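# Place tan bar as lower right stroke of a 6

## Task

Put one tan bar down flat with its long axis running toward and away from the robot. Its far end must touch the near face of the yellow middle bar at that bar's right-hand end, and the right edges of the two bars must line up, forming the lower right stroke of the digit 6. Do not disturb any other piece, and finish with neither arm in contact with any bar.

## Robot and tools

Robot: two six-joint arms with parallel-finger grippers, named left_arm and right_arm. In the scene frame, left_arm's root sits near (-0.006, +0.246, 0) m and right_arm's near (0, -0.273, 0) m, each turned only slightly about z. The scene frame has its origin at table height midway between the nominal bases, +x reaching out over the table, +z up, and left_arm on the +y side. Arm names do not match image left and right. Two head cameras, cam_head_left and cam_head_right (672x504 each), look down from a stand behind the arms.

Joint order. Every row and every per-joint list in a result follows this order for each arm: shoulder (joint2), elbow (joint3), wrist roll (joint6), wrist pitch (joint4), waist (joint1), wrist yaw (joint5). Stated ranges in radians: shoulder 0.000 to 3.142, elbow 0.000 to 3.142, wrist roll -2.094 to 2.094, wrist pitch -1.571 to 1.571, waist -2.618 to 3.054, wrist yaw -1.571 to 1.571. True ends may differ by up to 0.059 rad. A target beyond a range by more than 0.059 rad, and farther out than the joint's current angle, gets the call refused; a target past the real end is clipped, possibly reported as "joint sent to its limit".

A row is always 14 plain numbers: left_arm's six joint angles then its gripper opening, then right_arm's six angles then its opening. Joint values are absolute target angles in radians, not offsets. Opening runs from -1 (closed) to +1 (fully open, pad gap 0.094 m); between the ends the fingers go to where grip_measured reads that value. Writing 0 is a real command, so to leave a gripper alone repeat its current command.

Tools:
- execute_actions(actions, cameras): actions is a list of actions; each action is a list of up to 15 rows, one per 1/30 s step, and a short action repeats its last row to fill 15 steps. An empty list returns state plus all camera images. cameras takes names, ["all"], or []; an unknown name invalidates the call.
- move(target, speed, blend, opening_speed, grip_force, blocking, cameras): target is one 14-number row or a list of up to 15 rows, all absolute joint angles as above. All joints interpolate together, so grippers follow curves; paths avoid nothing. speed is rad/s for the joint with the longest way to go (0.01 to 12.57, default 0.5), one value or one per target. blend (rad) rounds corners between listed targets; 0 stops at each. opening_speed is per second on the -1..+1 scale, at least 0.2. grip_force is newtons per pad, 10 to 50, one value or one per arm; it persists, and lower values close slowly. blocking=false returns early while the motion continues; a new move replaces it. The result adds a move: line such as done, off_target (resting more than 0.035 rad from target), moving, held or fault, and limits=held if steps were withheld. done does not mean free of contact.
- wait(seconds 0 to 10, cameras): lets time pass holding last commands.
- stop(cameras): brakes a running move.
- zoom_image(camera, region): camera is cam_head_left or cam_head_right; region [x0, y0, x1, y1] in pixels of the latest full image, top-left origin, at most 504 by 504.
- read_manual(section): licence texts only.
- finished_scene(scene): ends the current scene, given its number; irreversible. After ending the first scene, make no further call in that reply.

Results. end_effector_position (m) and end_effector_quat_wxyz are in each arm's own base frame; the point lies between the finger pads about 1 cm behind the tips, fingers along gripper +z, opening along gripper y. These can be off by a few cm at long reach. Joint positions lists each arm's joints (rad) plus pad gap (m); Joint velocities likewise, possibly summarised as "within noise". Joint targets shows what joints are being driven toward now. Tool commands shows current gripper commands. grip_measured is the measured opening on the command scale; grip_effort_nm is gripper motor effort (negative closing), not pad force. Joint torques include the arm's own weight and have offsets; positive means toward larger angle. "joint command not followed" means a clearance check altered targets. Action calls also list joint positions at some steps.

Motion limits: each joint's target is kept within a lead of its measured angle (0.339 rad for waist, shoulder, elbow; 2.2 for wrist joints), and targets that would jump the gripper more than 200 mm are scaled back, so big moves need several actions or a move call.

Gripping: commanding well below the measured width at contact squeezes hard (about 1 N per 0.001 below touch, then jumping to the force limit). To release, command an opening clearly above grip_measured.

Avoid: dropping bars or releasing them while moving, knocking bars off the table, fast impacts or strong shoves on the table or fixtures, arms touching or gripping each other, loading the wrist-camera cable (its contact counts as the hand's). Motors heat when holding loads, stretched, or pushing at unreachable poses; MOTOR HOT appears near 75 °C and at 90 °C the arm folds and idles. Finish with both grippers clear of every bar.

Each tool is called after ">>>" as name(argument=value, ...), one argument or row to a line, values as JSON.

## Session

>>> execute_actions(
  actions=[],
)

Scene clock: 0.00 s.
left_arm: end_effector_position=(+0.4045, +0.0324, +0.1193) grip_measured=+1.000 grip_effort_nm=n/a end_effector_quat_wxyz=(+0.616, -0.074, +0.778, +0.100) | right_arm: end_effector_position=(+0.4058, -0.0437, +0.0908) grip_measured=+1.000 grip_effort_nm=n/a end_effector_quat_wxyz=(+0.567, +0.083, +0.818, -0.053)
Joint names: [shoulder, elbow, wrist roll, wrist pitch, waist, wrist yaw]
Joint positions: left_arm=[1.579 0.376 -0.004 0.969 -0.056 -0.303 0.094] | right_arm=[1.592 0.413 0.058 0.818 -0.05 0.136 0.094]
Joint velocities: within noise
Joint torques (N m): no reading
Motor temperatures (°C): left_arm=[33 35 26 33 28 28 27] | right_arm=[33 35 28 29 28 29 29]
Heat: left arm: 35 °C; right arm: 35 °C.
Joint targets: left_arm=[1.571 0.384 -0.005 0.971 -0.056 -0.305] | right_arm=[1.586 0.419 0.058 0.816 -0.050 0.137]
Tool commands: left_gripper/opening=+1.0 right_gripper/opening=+1.0

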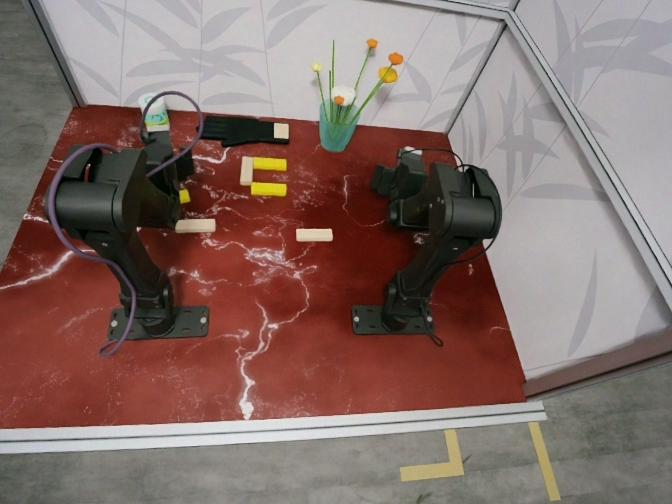

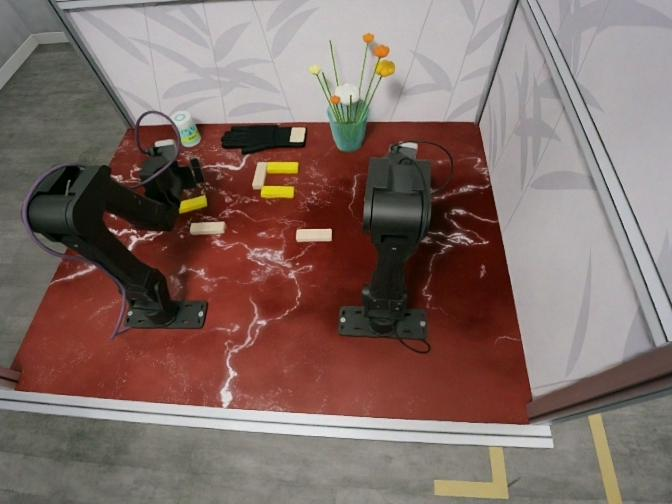

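>>> zoom_image(
  camera="cam_head_left",
  region=[160, 100, 360, 250],
)

>>> zoom_image(
  camera="cam_head_right",
  region=[160, 110, 360, 260],
)

Scaled by 2.520.

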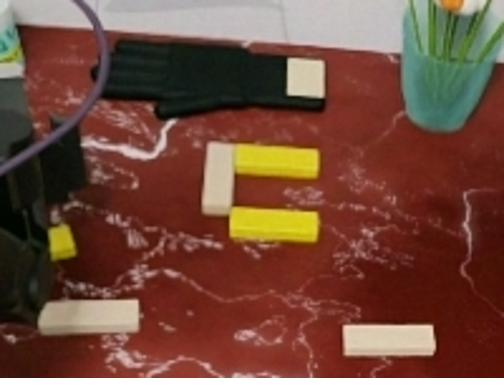

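Scaled by 2.520.

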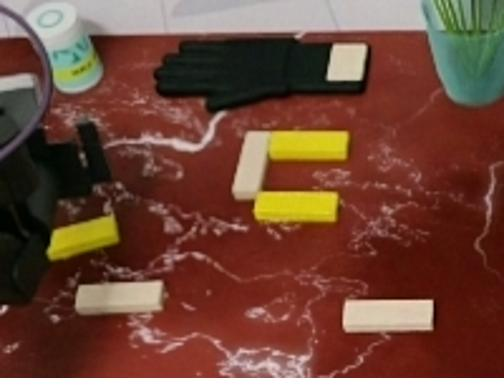

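>>> move(
  target=[1.571,0.384,-0.005,0.971,-0.056,-0.305,1,1.562,1.274,-0.88,-1.283,0.689,0,1],
  speed=1.0,
  cameras=["all"],
)

>>> zoom_image(
  camera="cam_head_left",
  region=[240, 150, 400, 270],
)

>>> zoom_image(
  camera="cam_head_right",
  region=[240, 150, 400, 270],
)

Scene clock: 9.07 s.
left_arm: end_effector_position=(+0.4045, +0.0324, +0.1193) grip_measured=+1.000 grip_effort_nm=0.01 end_effector_quat_wxyz=(+0.616, -0.074, +0.778, +0.100) | right_arm: end_effector_position=(+0.2064, +0.1670, +0.1060) grip_measured=+1.000 grip_effort_nm=-0.03 end_effector_quat_wxyz=(+0.022, +0.704, -0.710, +0.006)
Joint names: [shoulder, elbow, wrist roll, wrist pitch, waist, wrist yaw]
Joint positions: left_arm=[1.579 0.376 -0.004 0.969 -0.056 -0.303 0.094] | right_arm=[1.592 1.248 -0.874 -1.27 0.687 0.016 0.094]
Joint velocities: left_arm=[-0.002 -0.002 -0.154 -0.051 -0.012 -0.022 0] | right_arm=[within noise]
Joint torques (N m): left_arm=[-6.37 5.63 -0.01 1.82 -0.01 -0.07] | right_arm=[-8.5 8.25 -0.1 -0.03 0.18 -0.13]
Heat: left arm: 36 °C; right arm: 36 °C.
Joint targets: left_arm=[1.571 0.384 -0.005 0.971 -0.056 -0.305] | right_arm=[1.562 1.274 -0.880 -1.283 0.689 0.000]
move: done

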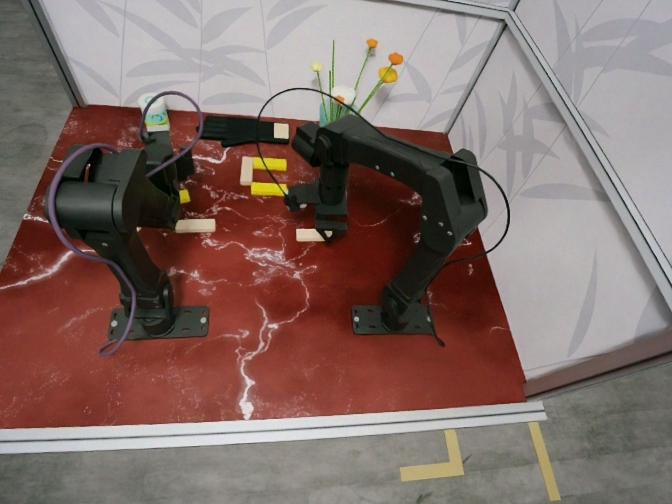

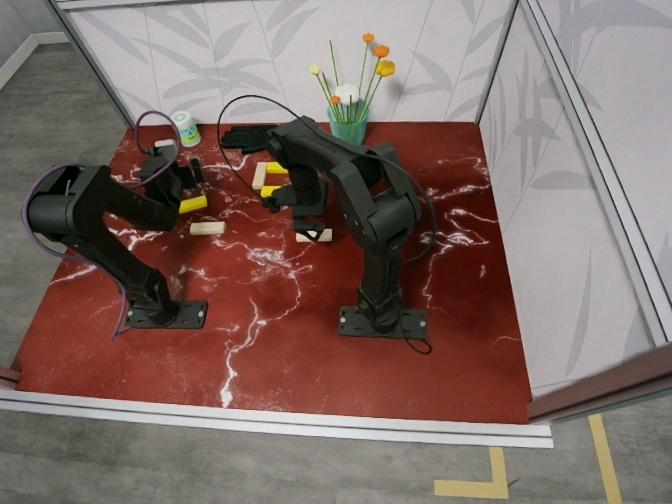

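Scaled by 3.150.

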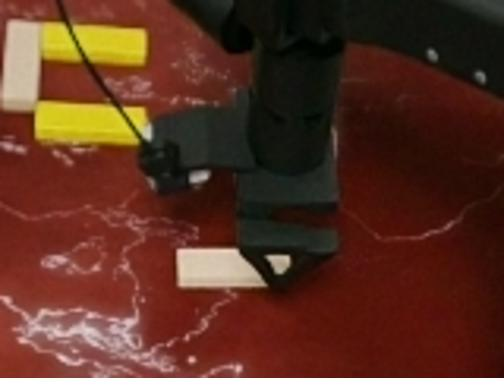

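Scaled by 3.150.

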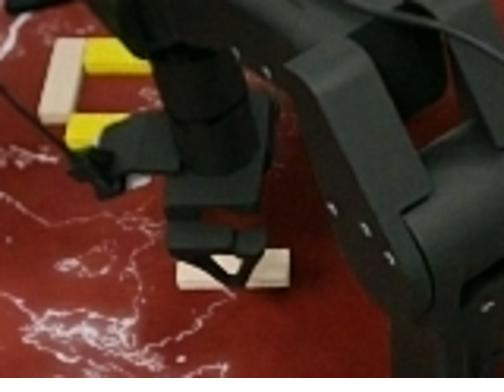

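>>> move(
  target=[1.571,0.384,-0.005,0.971,-0.056,-0.305,1,1.584,1.066,-0.88,-1.01,0.689,-0.016,1],
  speed=0.6,
  cameras=["all"],
)

>>> zoom_image(
  camera="cam_head_left",
  region=[240, 150, 400, 270],
)

>>> zoom_image(
  camera="cam_head_right",
  region=[240, 150, 400, 270],
)

Scene clock: 11.53 s.
left_arm: end_effector_position=(+0.4045, +0.0324, +0.1193) grip_measured=+1.000 grip_effort_nm=0.01 end_effector_quat_wxyz=(+0.616, -0.074, +0.778, +0.100) | right_arm: end_effector_position=(+0.2132, +0.1757, +0.0634) grip_measured=+1.000 grip_effort_nm=-0.03 end_effector_quat_wxyz=(-0.016, +0.704, -0.710, +0.003)
Joint names: [shoulder, elbow, wrist roll, wrist pitch, waist, wrist yaw]
Joint positions: left_arm=[1.579 0.376 -0.004 0.969 -0.056 -0.303 0.094] | right_arm=[1.592 1.076 -0.875 -1.023 0.687 0.002 0.094]
Joint torques (N m): left_arm=[-6.37 5.67 -0.01 1.81 -0.02 -0.07] | right_arm=[-6.63 5.04 -0.08 0.37 0.05 -0.2]
Heat: left arm: 36 °C; right arm: 36 °C.
Joint targets: left_arm=[1.571 0.384 -0.005 0.971 -0.056 -0.305] | right_arm=[1.584 1.066 -0.880 -1.010 0.689 -0.016]
move: done

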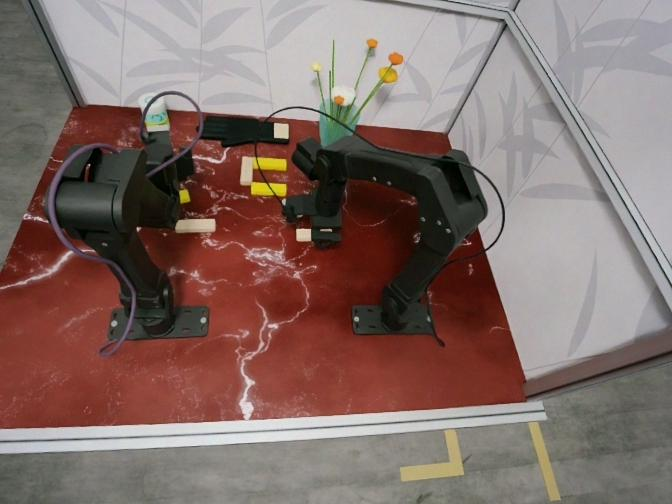

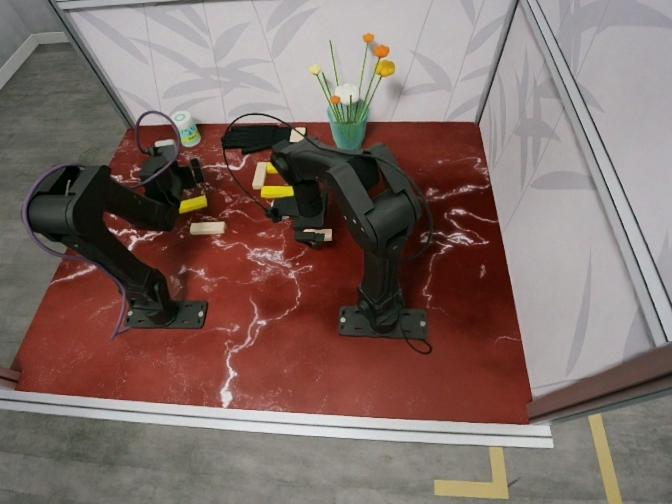

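Scaled by 3.150.

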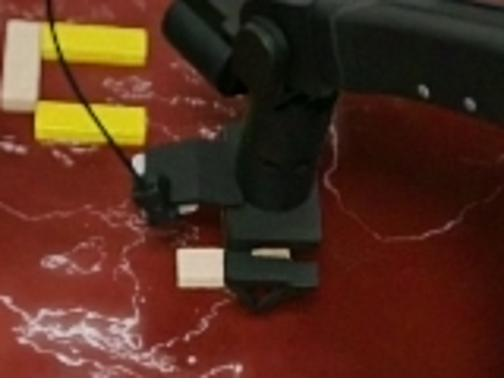

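Scaled by 3.150.

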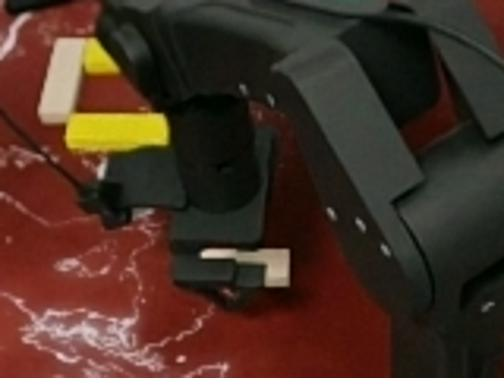

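>>> move(
  target=[
    [1.571,0.384,-0.005,0.971,-0.056,-0.305,1,1.690,0.970,-0.868,-0.845,0.703,-0.016,1],
    [1.571,0.384,-0.005,0.971,-0.056,-0.305,1,1.690,0.970,-0.868,-0.845,0.703,-0.016,-1],
  ],
  speed=0.4,
  opening_speed=1.0,
  cameras=["all"],
)

>>> zoom_image(
  camera="cam_head_left",
  region=[240, 150, 400, 270],
)

>>> zoom_image(
  camera="cam_head_right",
  region=[240, 150, 400, 270],
)

Scene clock: 16.40 s.
left_arm: end_effector_position=(+0.4045, +0.0324, +0.1193) grip_measured=+1.000 grip_effort_nm=0.00 end_effector_quat_wxyz=(+0.616, -0.074, +0.778, +0.100) | right_arm: end_effector_position=(+0.2129, +0.1790, +0.0191) grip_measured=-0.401 grip_effort_nm=-1.05 end_effector_quat_wxyz=(-0.009, +0.706, -0.708, +0.002)
Joint names: [shoulder, elbow, wrist roll, wrist pitch, waist, wrist yaw]
Joint positions: left_arm=[1.579 0.376 -0.004 0.969 -0.056 -0.303 0.094] | right_arm=[1.676 0.978 -0.872 -0.855 0.697 0.002 0.028]
Joint torques (N m): left_arm=[-6.38 5.67 -0.01 1.82 -0.03 -0.07] | right_arm=[-5.2 4.85 0.03 0.32 0.5 -0.17]
Heat: left arm: 37 °C; right arm: 36 °C.
Joint targets: left_arm=[1.571 0.384 -0.005 0.971 -0.056 -0.305] | right_arm=[1.690 0.970 -0.868 -0.845 0.703 -0.016]
move: done

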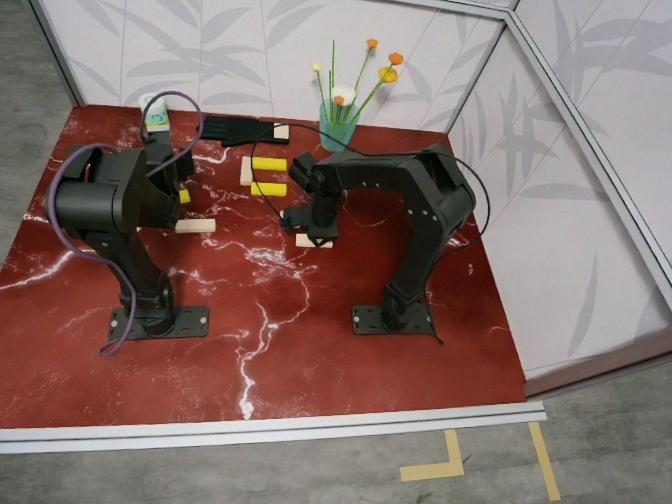

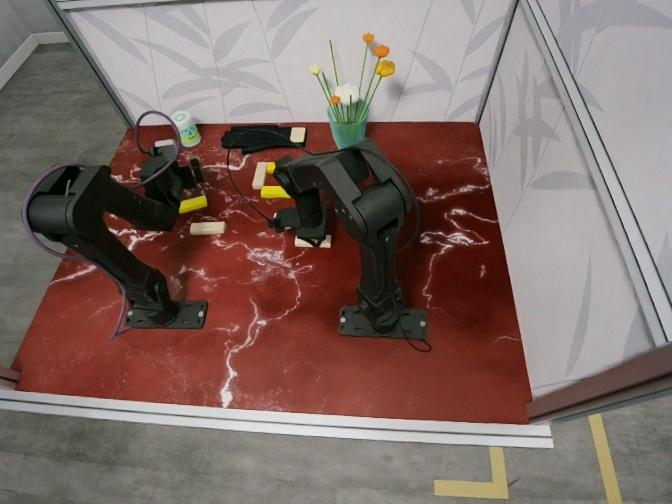

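Scaled by 3.150.

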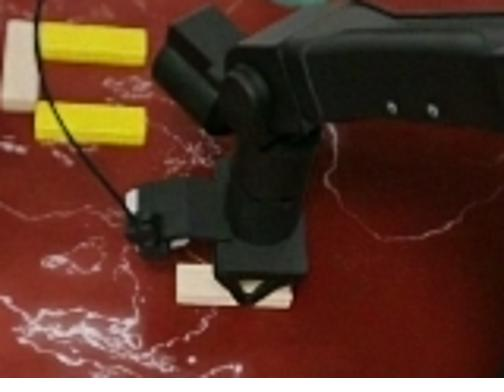

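Scaled by 3.150.

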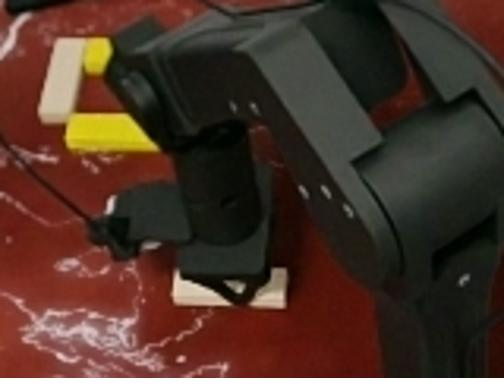

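>>> move(
  target=[
    [1.571,0.384,-0.005,0.971,-0.056,-0.305,1,1.600,1.100,-0.868,-1.04,0.703,-0.016,-1],
    [1.571,0.384,-0.005,0.971,-0.056,-0.305,1,2.042,1.71,0.756,-1.240,0.768,-0.016,-1],
    [1.571,0.384,-0.005,0.971,-0.056,-0.305,1,2.069,1.588,0.756,-1.092,0.768,-0.016,-1],
  ],
  speed=0.8,
  blend=[0.1,0.05,0],
  cameras=["all"],
)

>>> zoom_image(
  camera="cam_head_left",
  region=[220, 130, 380, 250],
)

>>> zoom_image(
  camera="cam_head_right",
  region=[220, 130, 380, 250],
)

Scene clock: 22.33 s.
left_arm: end_effector_position=(+0.4045, +0.0324, +0.1193) grip_measured=+1.000 grip_effort_nm=0.01 end_effector_quat_wxyz=(+0.616, -0.074, +0.778, +0.100) | right_arm: end_effector_position=(+0.2804, +0.2717, +0.0482) grip_measured=-0.401 grip_effort_nm=-1.05 end_effector_quat_wxyz=(+0.000, -0.006, +1.000, +0.007)
Joint names: [shoulder, elbow, wrist roll, wrist pitch, waist, wrist yaw]
Joint positions: left_arm=[1.579 0.376 -0.004 0.969 -0.056 -0.303 0.094] | right_arm=[2.051 1.595 0.75 -1.105 0.762 -0.01 0.028]
Joint torques (N m): left_arm=[-6.35 5.64 -0.02 1.81 -0.02 -0.07] | right_arm=[-8.88 5.35 0.07 0.32 0.4 -0.06]
Motor temperatures (°C): left_arm=[34 37 26 38 28 28 27] | right_arm=[34 37 28 30 28 29 29]
Heat: left arm: 38 °C; right arm: 37 °C.
Joint targets: left_arm=[1.571 0.384 -0.005 0.971 -0.056 -0.305] | right_arm=[2.069 1.588 0.756 -1.092 0.768 -0.016]
move: done; blend cut to 0.0975 rad at target 1

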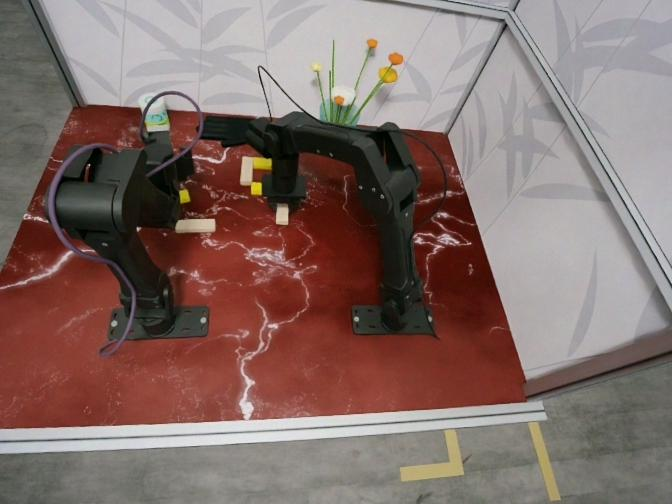

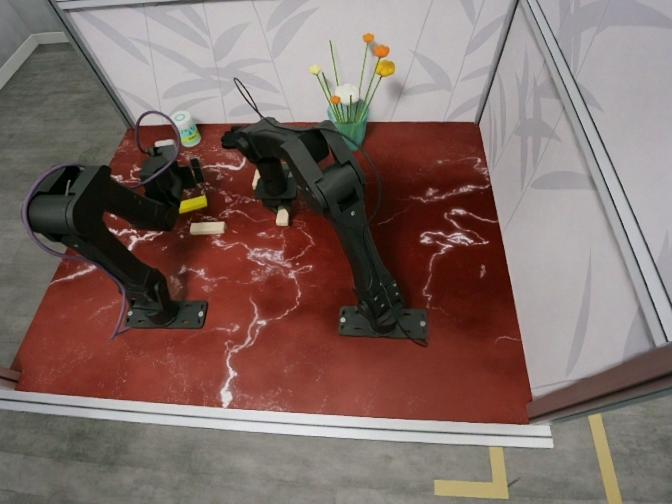

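Scaled by 3.150.

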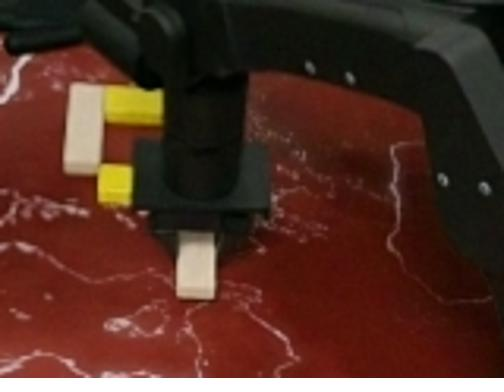

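Scaled by 3.150.

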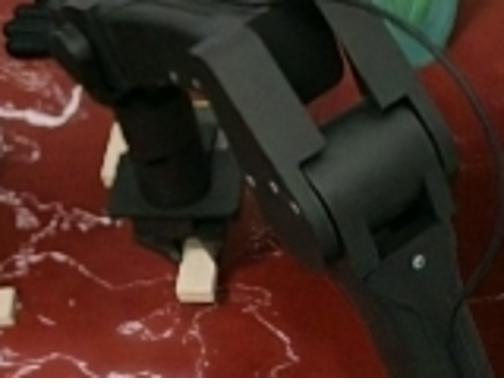

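>>> move(
  target=[1.571,0.384,-0.005,0.971,-0.056,-0.305,1,2.098,1.522,0.756,-0.9965,0.768,-0.016,-1],
  speed=0.3,
  cameras=["all"],
)

>>> zoom_image(
  camera="cam_head_left",
  region=[220, 130, 380, 250],
)

>>> zoom_image(
  camera="cam_head_right",
  region=[220, 130, 380, 250],
)

Scene clock: 25.83 s.
left_arm: end_effector_position=(+0.4045, +0.0324, +0.1193) grip_measured=+1.000 grip_effort_nm=0.01 end_effector_quat_wxyz=(+0.616, -0.074, +0.778, +0.100) | right_arm: end_effector_position=(+0.2819, +0.2731, +0.0241) grip_measured=-0.401 grip_effort_nm=-1.04 end_effector_quat_wxyz=(+0.003, -0.006, +1.000, +0.010)
Joint names: [shoulder, elbow, wrist roll, wrist pitch, waist, wrist yaw]
Joint positions: left_arm=[1.579 0.376 -0.004 0.969 -0.056 -0.303 0.094] | right_arm=[2.074 1.532 0.751 -1.01 0.762 -0.01 0.028]
Joint torques (N m): left_arm=[-6.35 5.64 -0.01 1.82 -0.01 -0.08] | right_arm=[-8.68 5.08 0.03 0.36 0.39 -0.07]
Heat: left arm: 38 °C; right arm: 37 °C.
Joint targets: left_arm=[1.571 0.384 -0.005 0.971 -0.056 -0.305] | right_arm=[2.098 1.522 0.756 -0.997 0.768 -0.016]
move: done

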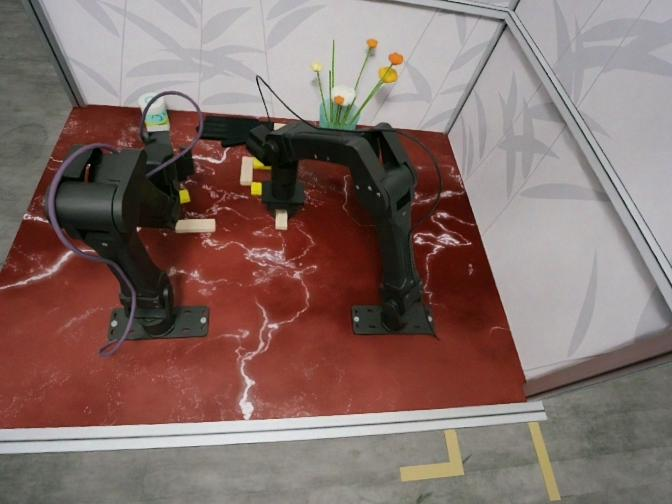

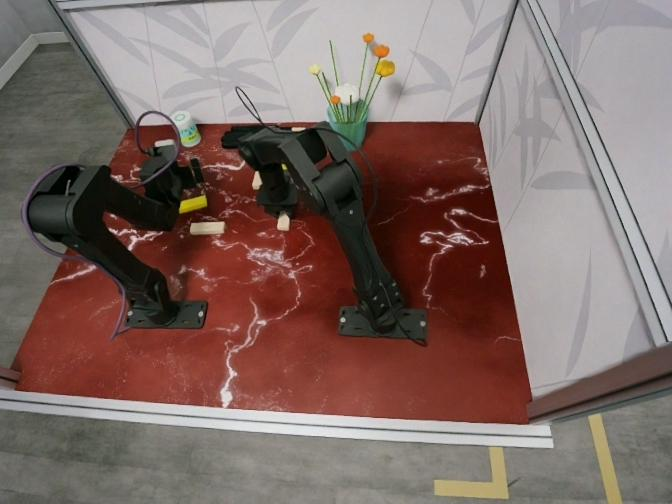

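Scaled by 3.150.

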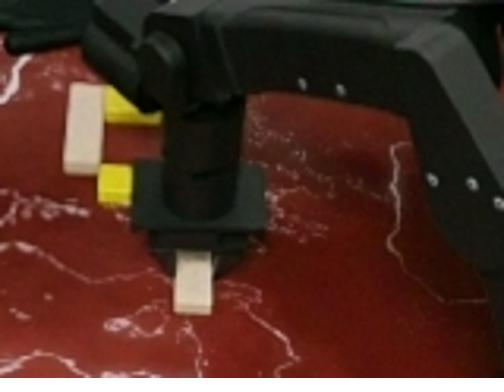

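Scaled by 3.150.

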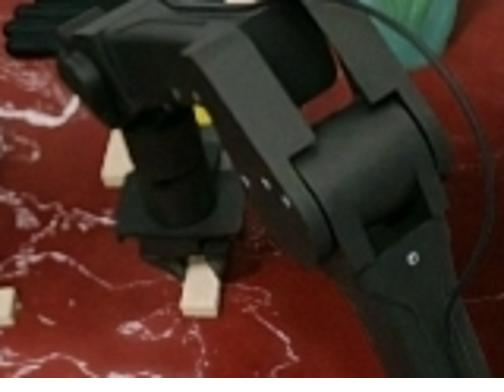

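>>> move(
  target=[
    [1.571,0.384,-0.005,0.971,-0.056,-0.305,1,2.1445,1.580,0.739,-1.008,0.7506,-0.016,-1],
    [1.571,0.384,-0.005,0.971,-0.056,-0.305,1,2.1445,1.580,0.739,-1.008,0.7506,-0.016,0.3],
  ],
  speed=0.2,
  opening_speed=1.5,
  cameras=["all"],
)

>>> zoom_image(
  camera="cam_head_left",
  region=[220, 130, 380, 250],
)

>>> move(
  target=[
    [1.571,0.384,-0.005,0.971,-0.056,-0.305,1,2.11,1.75,0.739,-1.21,0.7506,-0.016,0.3],
    [1.571,0.384,-0.005,0.971,-0.056,-0.305,1,1.7,1.75,0.739,-1.3,0.1,-0.016,0.3],
  ],
  speed=0.8,
  blend=[0.1,0],
  cameras=["all"],
)

>>> zoom_image(
  camera="cam_head_left",
  region=[220, 130, 380, 250],
)

>>> zoom_image(
  camera="cam_head_right",
  region=[220, 130, 380, 250],
)

Scene clock: 30.93 s.
left_arm: end_effector_position=(+0.4045, +0.0324, +0.1193) grip_measured=+1.000 grip_effort_nm=0.01 end_effector_quat_wxyz=(+0.616, -0.074, +0.778, +0.100) | right_arm: end_effector_position=(+0.2857, +0.2739, +0.0152) grip_measured=+0.299 grip_effort_nm=0.07 end_effector_quat_wxyz=(-0.006, -0.006, +1.000, +0.003)
Joint names: [shoulder, elbow, wrist roll, wrist pitch, waist, wrist yaw]
Joint positions: left_arm=[1.579 0.376 -0.004 0.969 -0.056 -0.303 0.094] | right_arm=[2.117 1.56 0.743 -1.018 0.756 -0.013 0.061]
Joint torques (N m): left_arm=[-6.32 5.67 -0.01 1.81 -0.03 -0.07] | right_arm=[-8.58 7.61 -0.06 0.26 -0.57 -0.04]
Heat: left arm: 39 °C; right arm: 37 °C.
Joint targets: left_arm=[1.571 0.384 -0.005 0.971 -0.056 -0.305] | right_arm=[2.144 1.580 0.739 -1.008 0.750 -0.016]
move: done; target 2's new numbers were sent with right_arm's shoulder 0.042 rad from that target

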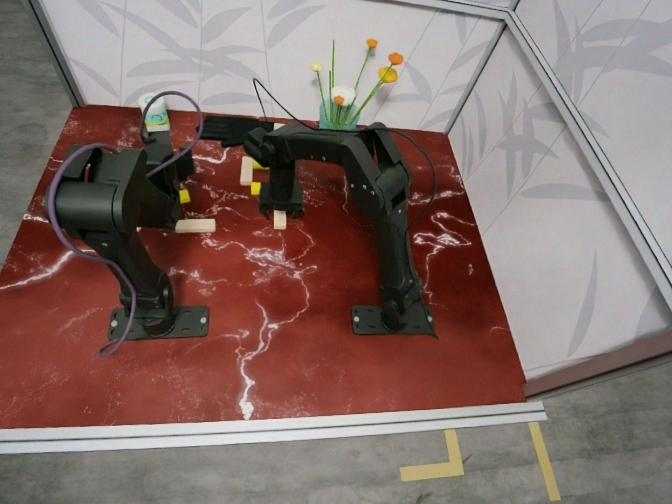

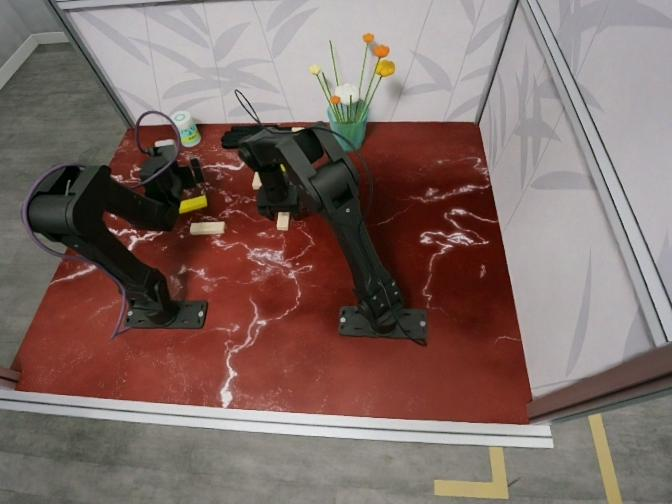

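Scaled by 3.150.

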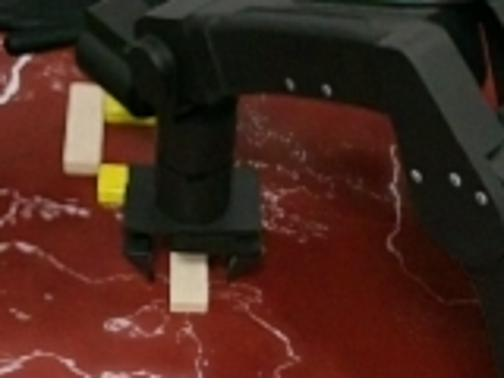

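Scene clock: 32.60 s.
left_arm: end_effector_position=(+0.4045, +0.0324, +0.1193) grip_measured=+1.000 grip_effort_nm=0.00 end_effector_quat_wxyz=(+0.616, -0.074, +0.778, +0.100) | right_arm: end_effector_position=(+0.3739, +0.0397, +0.2017) grip_measured=+0.299 grip_effort_nm=0.06 end_effector_quat_wxyz=(+0.129, +0.314, +0.938, +0.067)
Joint names: [shoulder, elbow, wrist roll, wrist pitch, waist, wrist yaw]
Joint positions: left_arm=[1.579 0.376 -0.004 0.969 -0.056 -0.303 0.094] | right_arm=[1.721 1.729 0.742 -1.287 0.094 -0.018 0.061]
Joint torques (N m): left_arm=[-6.34 5.65 -0.02 1.82 -0.02 -0.07] | right_arm=[-9.36 8.29 -0.04 0.6 0.5 0.04]
Heat: left arm: 39 °C; right arm: 37 °C.
Joint targets: left_arm=[1.571 0.384 -0.005 0.971 -0.056 -0.305] | right_arm=[1.700 1.750 0.739 -1.300 0.100 -0.016]
move: done

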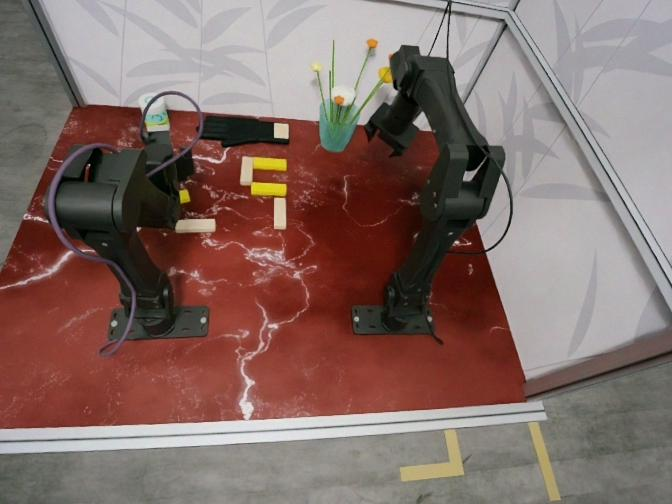

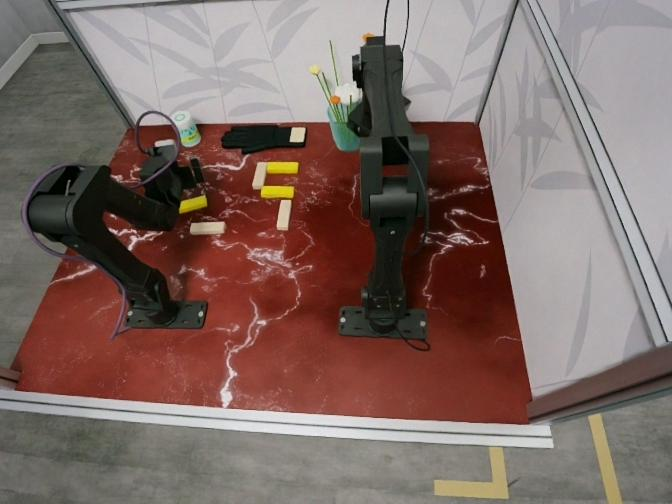

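Scaled by 3.150.

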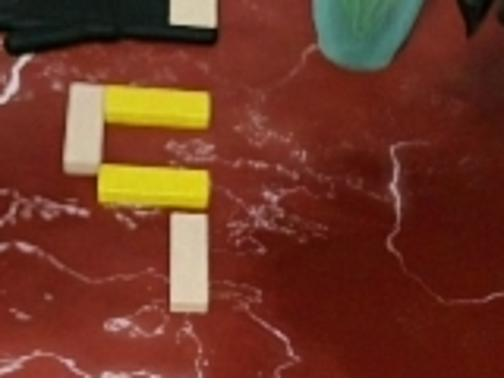

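Scaled by 3.150.

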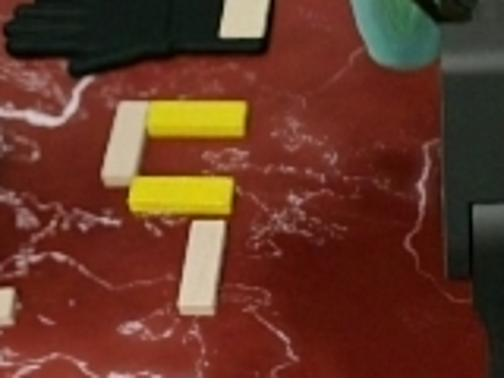

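>>> move(
  target=[
    [1.571,0.384,-0.005,0.971,-0.056,-0.305,1,2.0657,1.704,0.751,-1.209,0.763,-0.016,0.3],
    [1.571,0.384,-0.005,0.971,-0.056,-0.305,1,2.120,1.5425,0.751,-0.993,0.763,-0.016,0.3],
    [1.571,0.384,-0.005,0.971,-0.056,-0.305,1,2.120,1.5425,0.751,-0.993,0.763,-0.016,-1],
  ],
  speed=[1.0,0.4,0.4],
  opening_speed=1.5,
  blend=[0.05,0,0],
)

>>> move(
  target=[
    [1.571,0.384,-0.005,0.971,-0.056,-0.305,1,2.115,1.557,0.751,-1.012,0.763,-0.016,-1],
    [1.571,0.384,-0.005,0.971,-0.056,-0.305,1,2.153,1.605,0.7245,-1.021,0.7365,-0.016,-1],
  ],
  speed=0.1,
  cameras=["all"],
)

>>> zoom_image(
  camera="cam_head_left",
  region=[220, 130, 380, 250],
)

Scene clock: 37.67 s.
left_arm: end_effector_position=(+0.4045, +0.0324, +0.1193) grip_measured=+1.000 grip_effort_nm=0.01 end_effector_quat_wxyz=(+0.616, -0.074, +0.778, +0.100) | right_arm: end_effector_position=(+0.2831, +0.2794, +0.0202) grip_measured=-0.406 grip_effort_nm=-1.04 end_effector_quat_wxyz=(-0.001, -0.010, +1.000, +0.015)
Joint names: [shoulder, elbow, wrist roll, wrist pitch, waist, wrist yaw]
Joint positions: left_arm=[1.579 0.376 -0.004 0.969 -0.056 -0.303 0.094] | right_arm=[2.098 1.551 0.746 -1.006 0.766 -0.023 0.028]
Joint torques (N m): left_arm=[-6.37 5.64 -0.01 1.81 -0.03 -0.07] | right_arm=[-8.91 5.11 0.07 0.32 -0.36 0.05]
Heat: left arm: 39 °C; right arm: 38 °C.
Joint targets: left_arm=[1.571 0.384 -0.005 0.971 -0.056 -0.305] | right_arm=[2.120 1.542 0.751 -0.993 0.763 -0.016]
move: done

Scene clock: 39.17 s.
left_arm: end_effector_position=(+0.4045, +0.0324, +0.1193) grip_measured=+1.000 grip_effort_nm=0.01 end_effector_quat_wxyz=(+0.616, -0.074, +0.778, +0.100) | right_arm: end_effector_position=(+0.2936, +0.2765, +0.0203) grip_measured=-0.406 grip_effort_nm=-1.04 end_effector_quat_wxyz=(+0.000, -0.006, +1.000, +0.015)
Joint names: [shoulder, elbow, wrist roll, wrist pitch, waist, wrist yaw]
Joint positions: left_arm=[1.579 0.376 -0.004 0.969 -0.056 -0.303 0.094] | right_arm=[2.117 1.582 0.731 -1.015 0.743 -0.023 0.028]
Joint torques (N m): left_arm=[-6.37 5.65 -0.01 1.82 -0.02 -0.07] | right_arm=[-8.03 7.99 -0.07 0.15 -0.59 0.09]
Heat: left arm: 39 °C; right arm: 38 °C.
Joint targets: left_arm=[1.571 0.384 -0.005 0.971 -0.056 -0.305] | right_arm=[2.153 1.605 0.724 -1.021 0.736 -0.016]
move: off_target (right_arm); right_arm: the shoulder is farthest, 0.036 rad from its target

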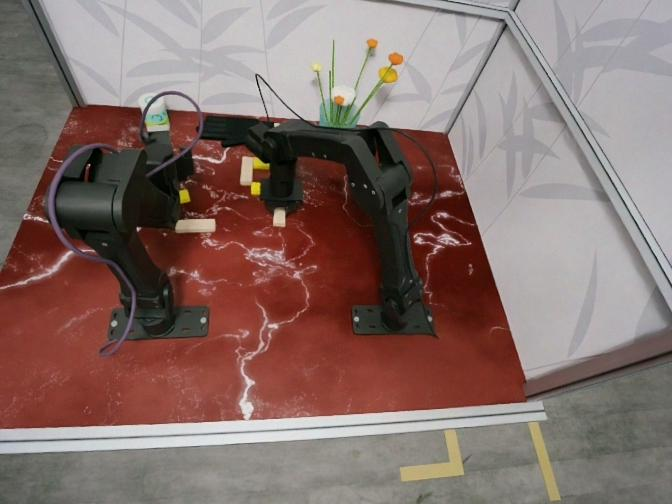

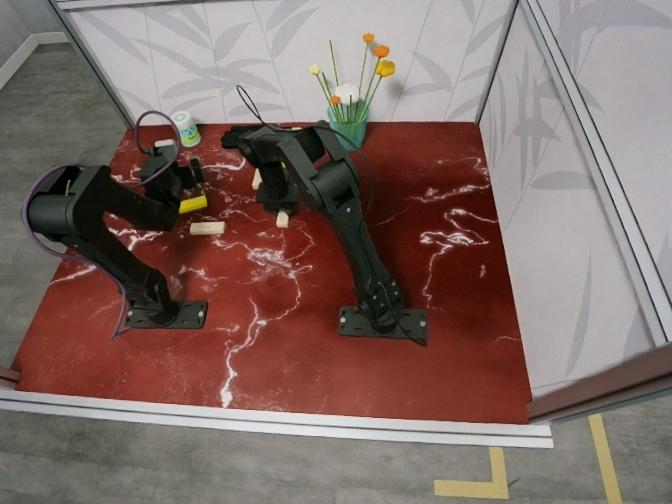

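Scaled by 3.150.

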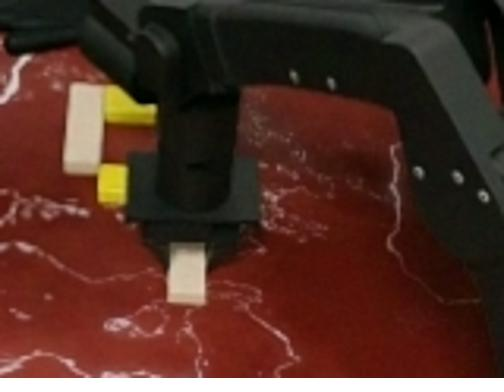

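>>> move(
  target=[1.571,0.384,-0.005,0.971,-0.056,-0.305,1,2.165,1.637,0.718,-1.0435,0.728,-0.016,-1],
  speed=0.1,
  cameras=["all"],
)

>>> zoom_image(
  camera="cam_head_left",
  region=[220, 130, 380, 250],
)

Scene clock: 42.33 s.
left_arm: end_effector_position=(+0.4045, +0.0324, +0.1193) grip_measured=+1.000 grip_effort_nm=0.01 end_effector_quat_wxyz=(+0.616, -0.074, +0.778, +0.100) | right_arm: end_effector_position=(+0.2987, +0.2764, +0.0205) grip_measured=-0.406 grip_effort_nm=-1.04 end_effector_quat_wxyz=(-0.002, -0.006, +1.000, +0.014)
Joint names: [shoulder, elbow, wrist roll, wrist pitch, waist, wrist yaw]
Joint positions: left_arm=[1.579 0.376 -0.004 0.969 -0.056 -0.303 0.094] | right_arm=[2.134 1.609 0.723 -1.03 0.734 -0.023 0.028]
Joint torques (N m): left_arm=[-6.38 5.64 -0.01 1.82 -0.02 -0.08] | right_arm=[-8.61 8.35 -0.06 0.06 -0.59 0.07]
Heat: left arm: 39 °C; right arm: 38 °C.
Joint targets: left_arm=[1.571 0.384 -0.005 0.971 -0.056 -0.305] | right_arm=[2.165 1.637 0.718 -1.044 0.728 -0.016]
move: done

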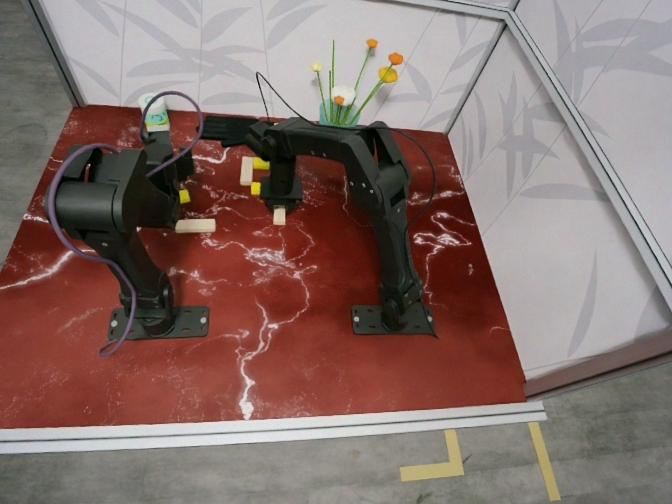

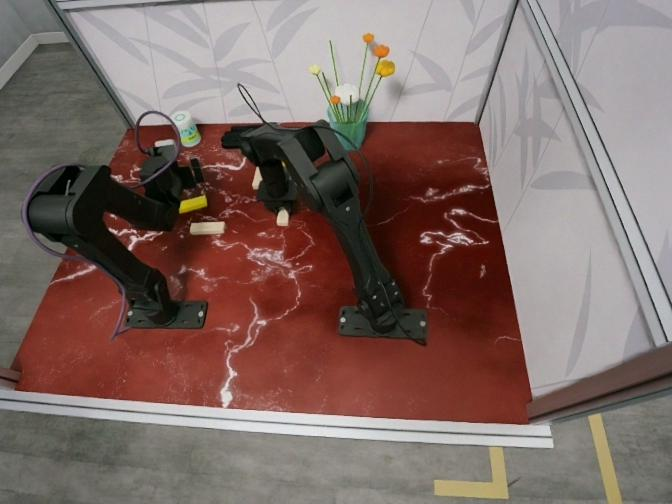

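Scaled by 3.150.

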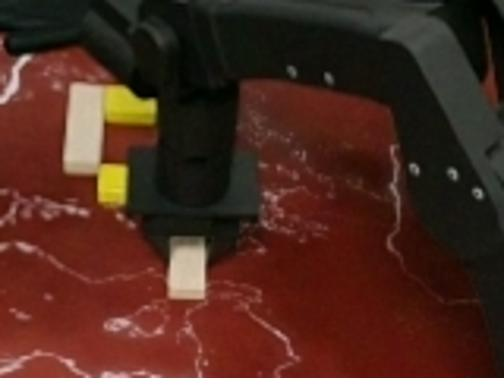

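>>> move(
  target=[1.571,0.384,-0.005,0.971,-0.056,-0.305,1,2.172,1.655,0.712,-1.055,0.721,-0.016,-1],
  speed=0.1,
)

>>> move(
  target=[
    [1.571,0.384,-0.005,0.971,-0.056,-0.305,1,2.172,1.655,0.712,-1.055,0.721,-0.016,0.3],
    [1.571,0.384,-0.005,0.971,-0.056,-0.305,1,2.11,1.80,0.712,-1.26,0.721,-0.016,0.3],
    [1.571,0.384,-0.005,0.971,-0.056,-0.305,1,1.7,1.75,0.739,-1.3,0.1,-0.016,0.3],
  ],
  speed=0.8,
  blend=[0,0.1,0],
  cameras=["all"],
)

>>> zoom_image(
  camera="cam_head_left",
  region=[220, 130, 380, 250],
)

>>> zoom_image(
  camera="cam_head_right",
  region=[220, 130, 380, 250],
)

Scene clock: 44.23 s.
left_arm: end_effector_position=(+0.4045, +0.0324, +0.1193) grip_measured=+1.000 grip_effort_nm=0.00 end_effector_quat_wxyz=(+0.616, -0.074, +0.778, +0.100) | right_arm: end_effector_position=(+0.3018, +0.2752, +0.0216) grip_measured=-0.406 grip_effort_nm=-1.05 end_effector_quat_wxyz=(-0.003, -0.005, +1.000, +0.013)
Joint names: [shoulder, elbow, wrist roll, wrist pitch, waist, wrist yaw]
Joint positions: left_arm=[1.579 0.376 -0.004 0.969 -0.056 -0.303 0.094] | right_arm=[2.142 1.626 0.717 -1.043 0.727 -0.023 0.028]
Joint torques (N m): left_arm=[-6.37 5.65 -0.01 1.82 -0.01 -0.07] | right_arm=[-8.72 8.47 -0.07 0.06 -0.59 0.05]
Heat: left arm: 39 °C; right arm: 38 °C.
Joint targets: left_arm=[1.571 0.384 -0.005 0.971 -0.056 -0.305] | right_arm=[2.172 1.655 0.712 -1.055 0.721 -0.016]
move: done

Scene clock: 46.33 s.
left_arm: end_effector_position=(+0.4045, +0.0324, +0.1193) grip_measured=+1.000 grip_effort_nm=0.01 end_effector_quat_wxyz=(+0.616, -0.074, +0.778, +0.100) | right_arm: end_effector_position=(+0.3791, +0.0404, +0.2129) grip_measured=+0.299 grip_effort_nm=0.06 end_effector_quat_wxyz=(+0.145, +0.309, +0.937, +0.074)
Joint names: [shoulder, elbow, wrist roll, wrist pitch, waist, wrist yaw]
Joint positions: left_arm=[1.579 0.376 -0.004 0.969 -0.056 -0.303 0.094] | right_arm=[1.718 1.761 0.735 -1.287 0.094 -0.019 0.061]
Joint torques (N m): left_arm=[-6.35 5.64 -0.01 1.82 -0.02 -0.07] | right_arm=[-9.29 5.45 0.01 0.67 0.44 0.02]
Heat: left arm: 39 °C; right arm: 38 °C.
Joint targets: left_arm=[1.571 0.384 -0.005 0.971 -0.056 -0.305] | right_arm=[1.700 1.750 0.739 -1.300 0.100 -0.016]
move: done

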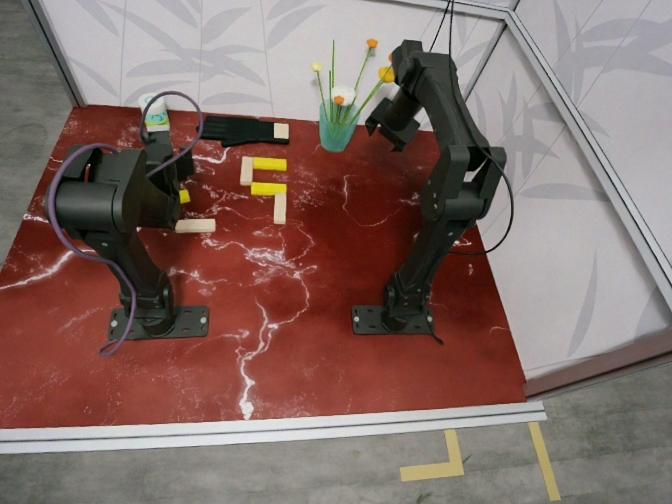

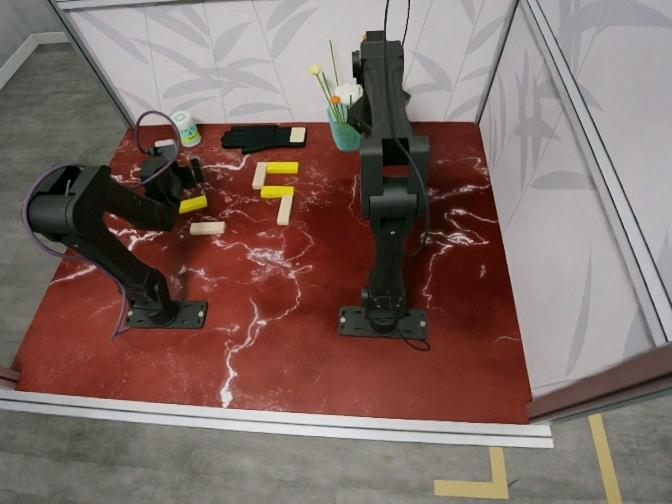

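Scaled by 3.150.

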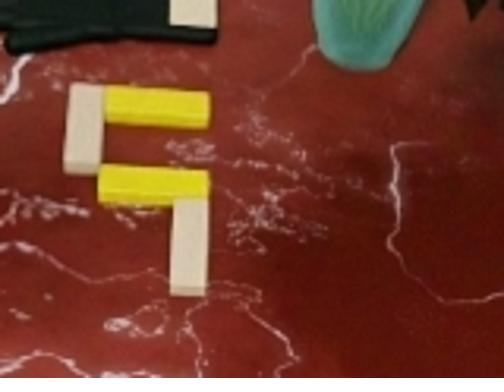

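Scaled by 3.150.

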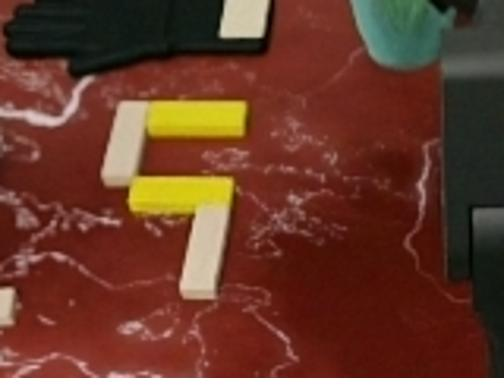

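>>> finished_scene(
  scene=1,
)

The scene is finished: the task was done.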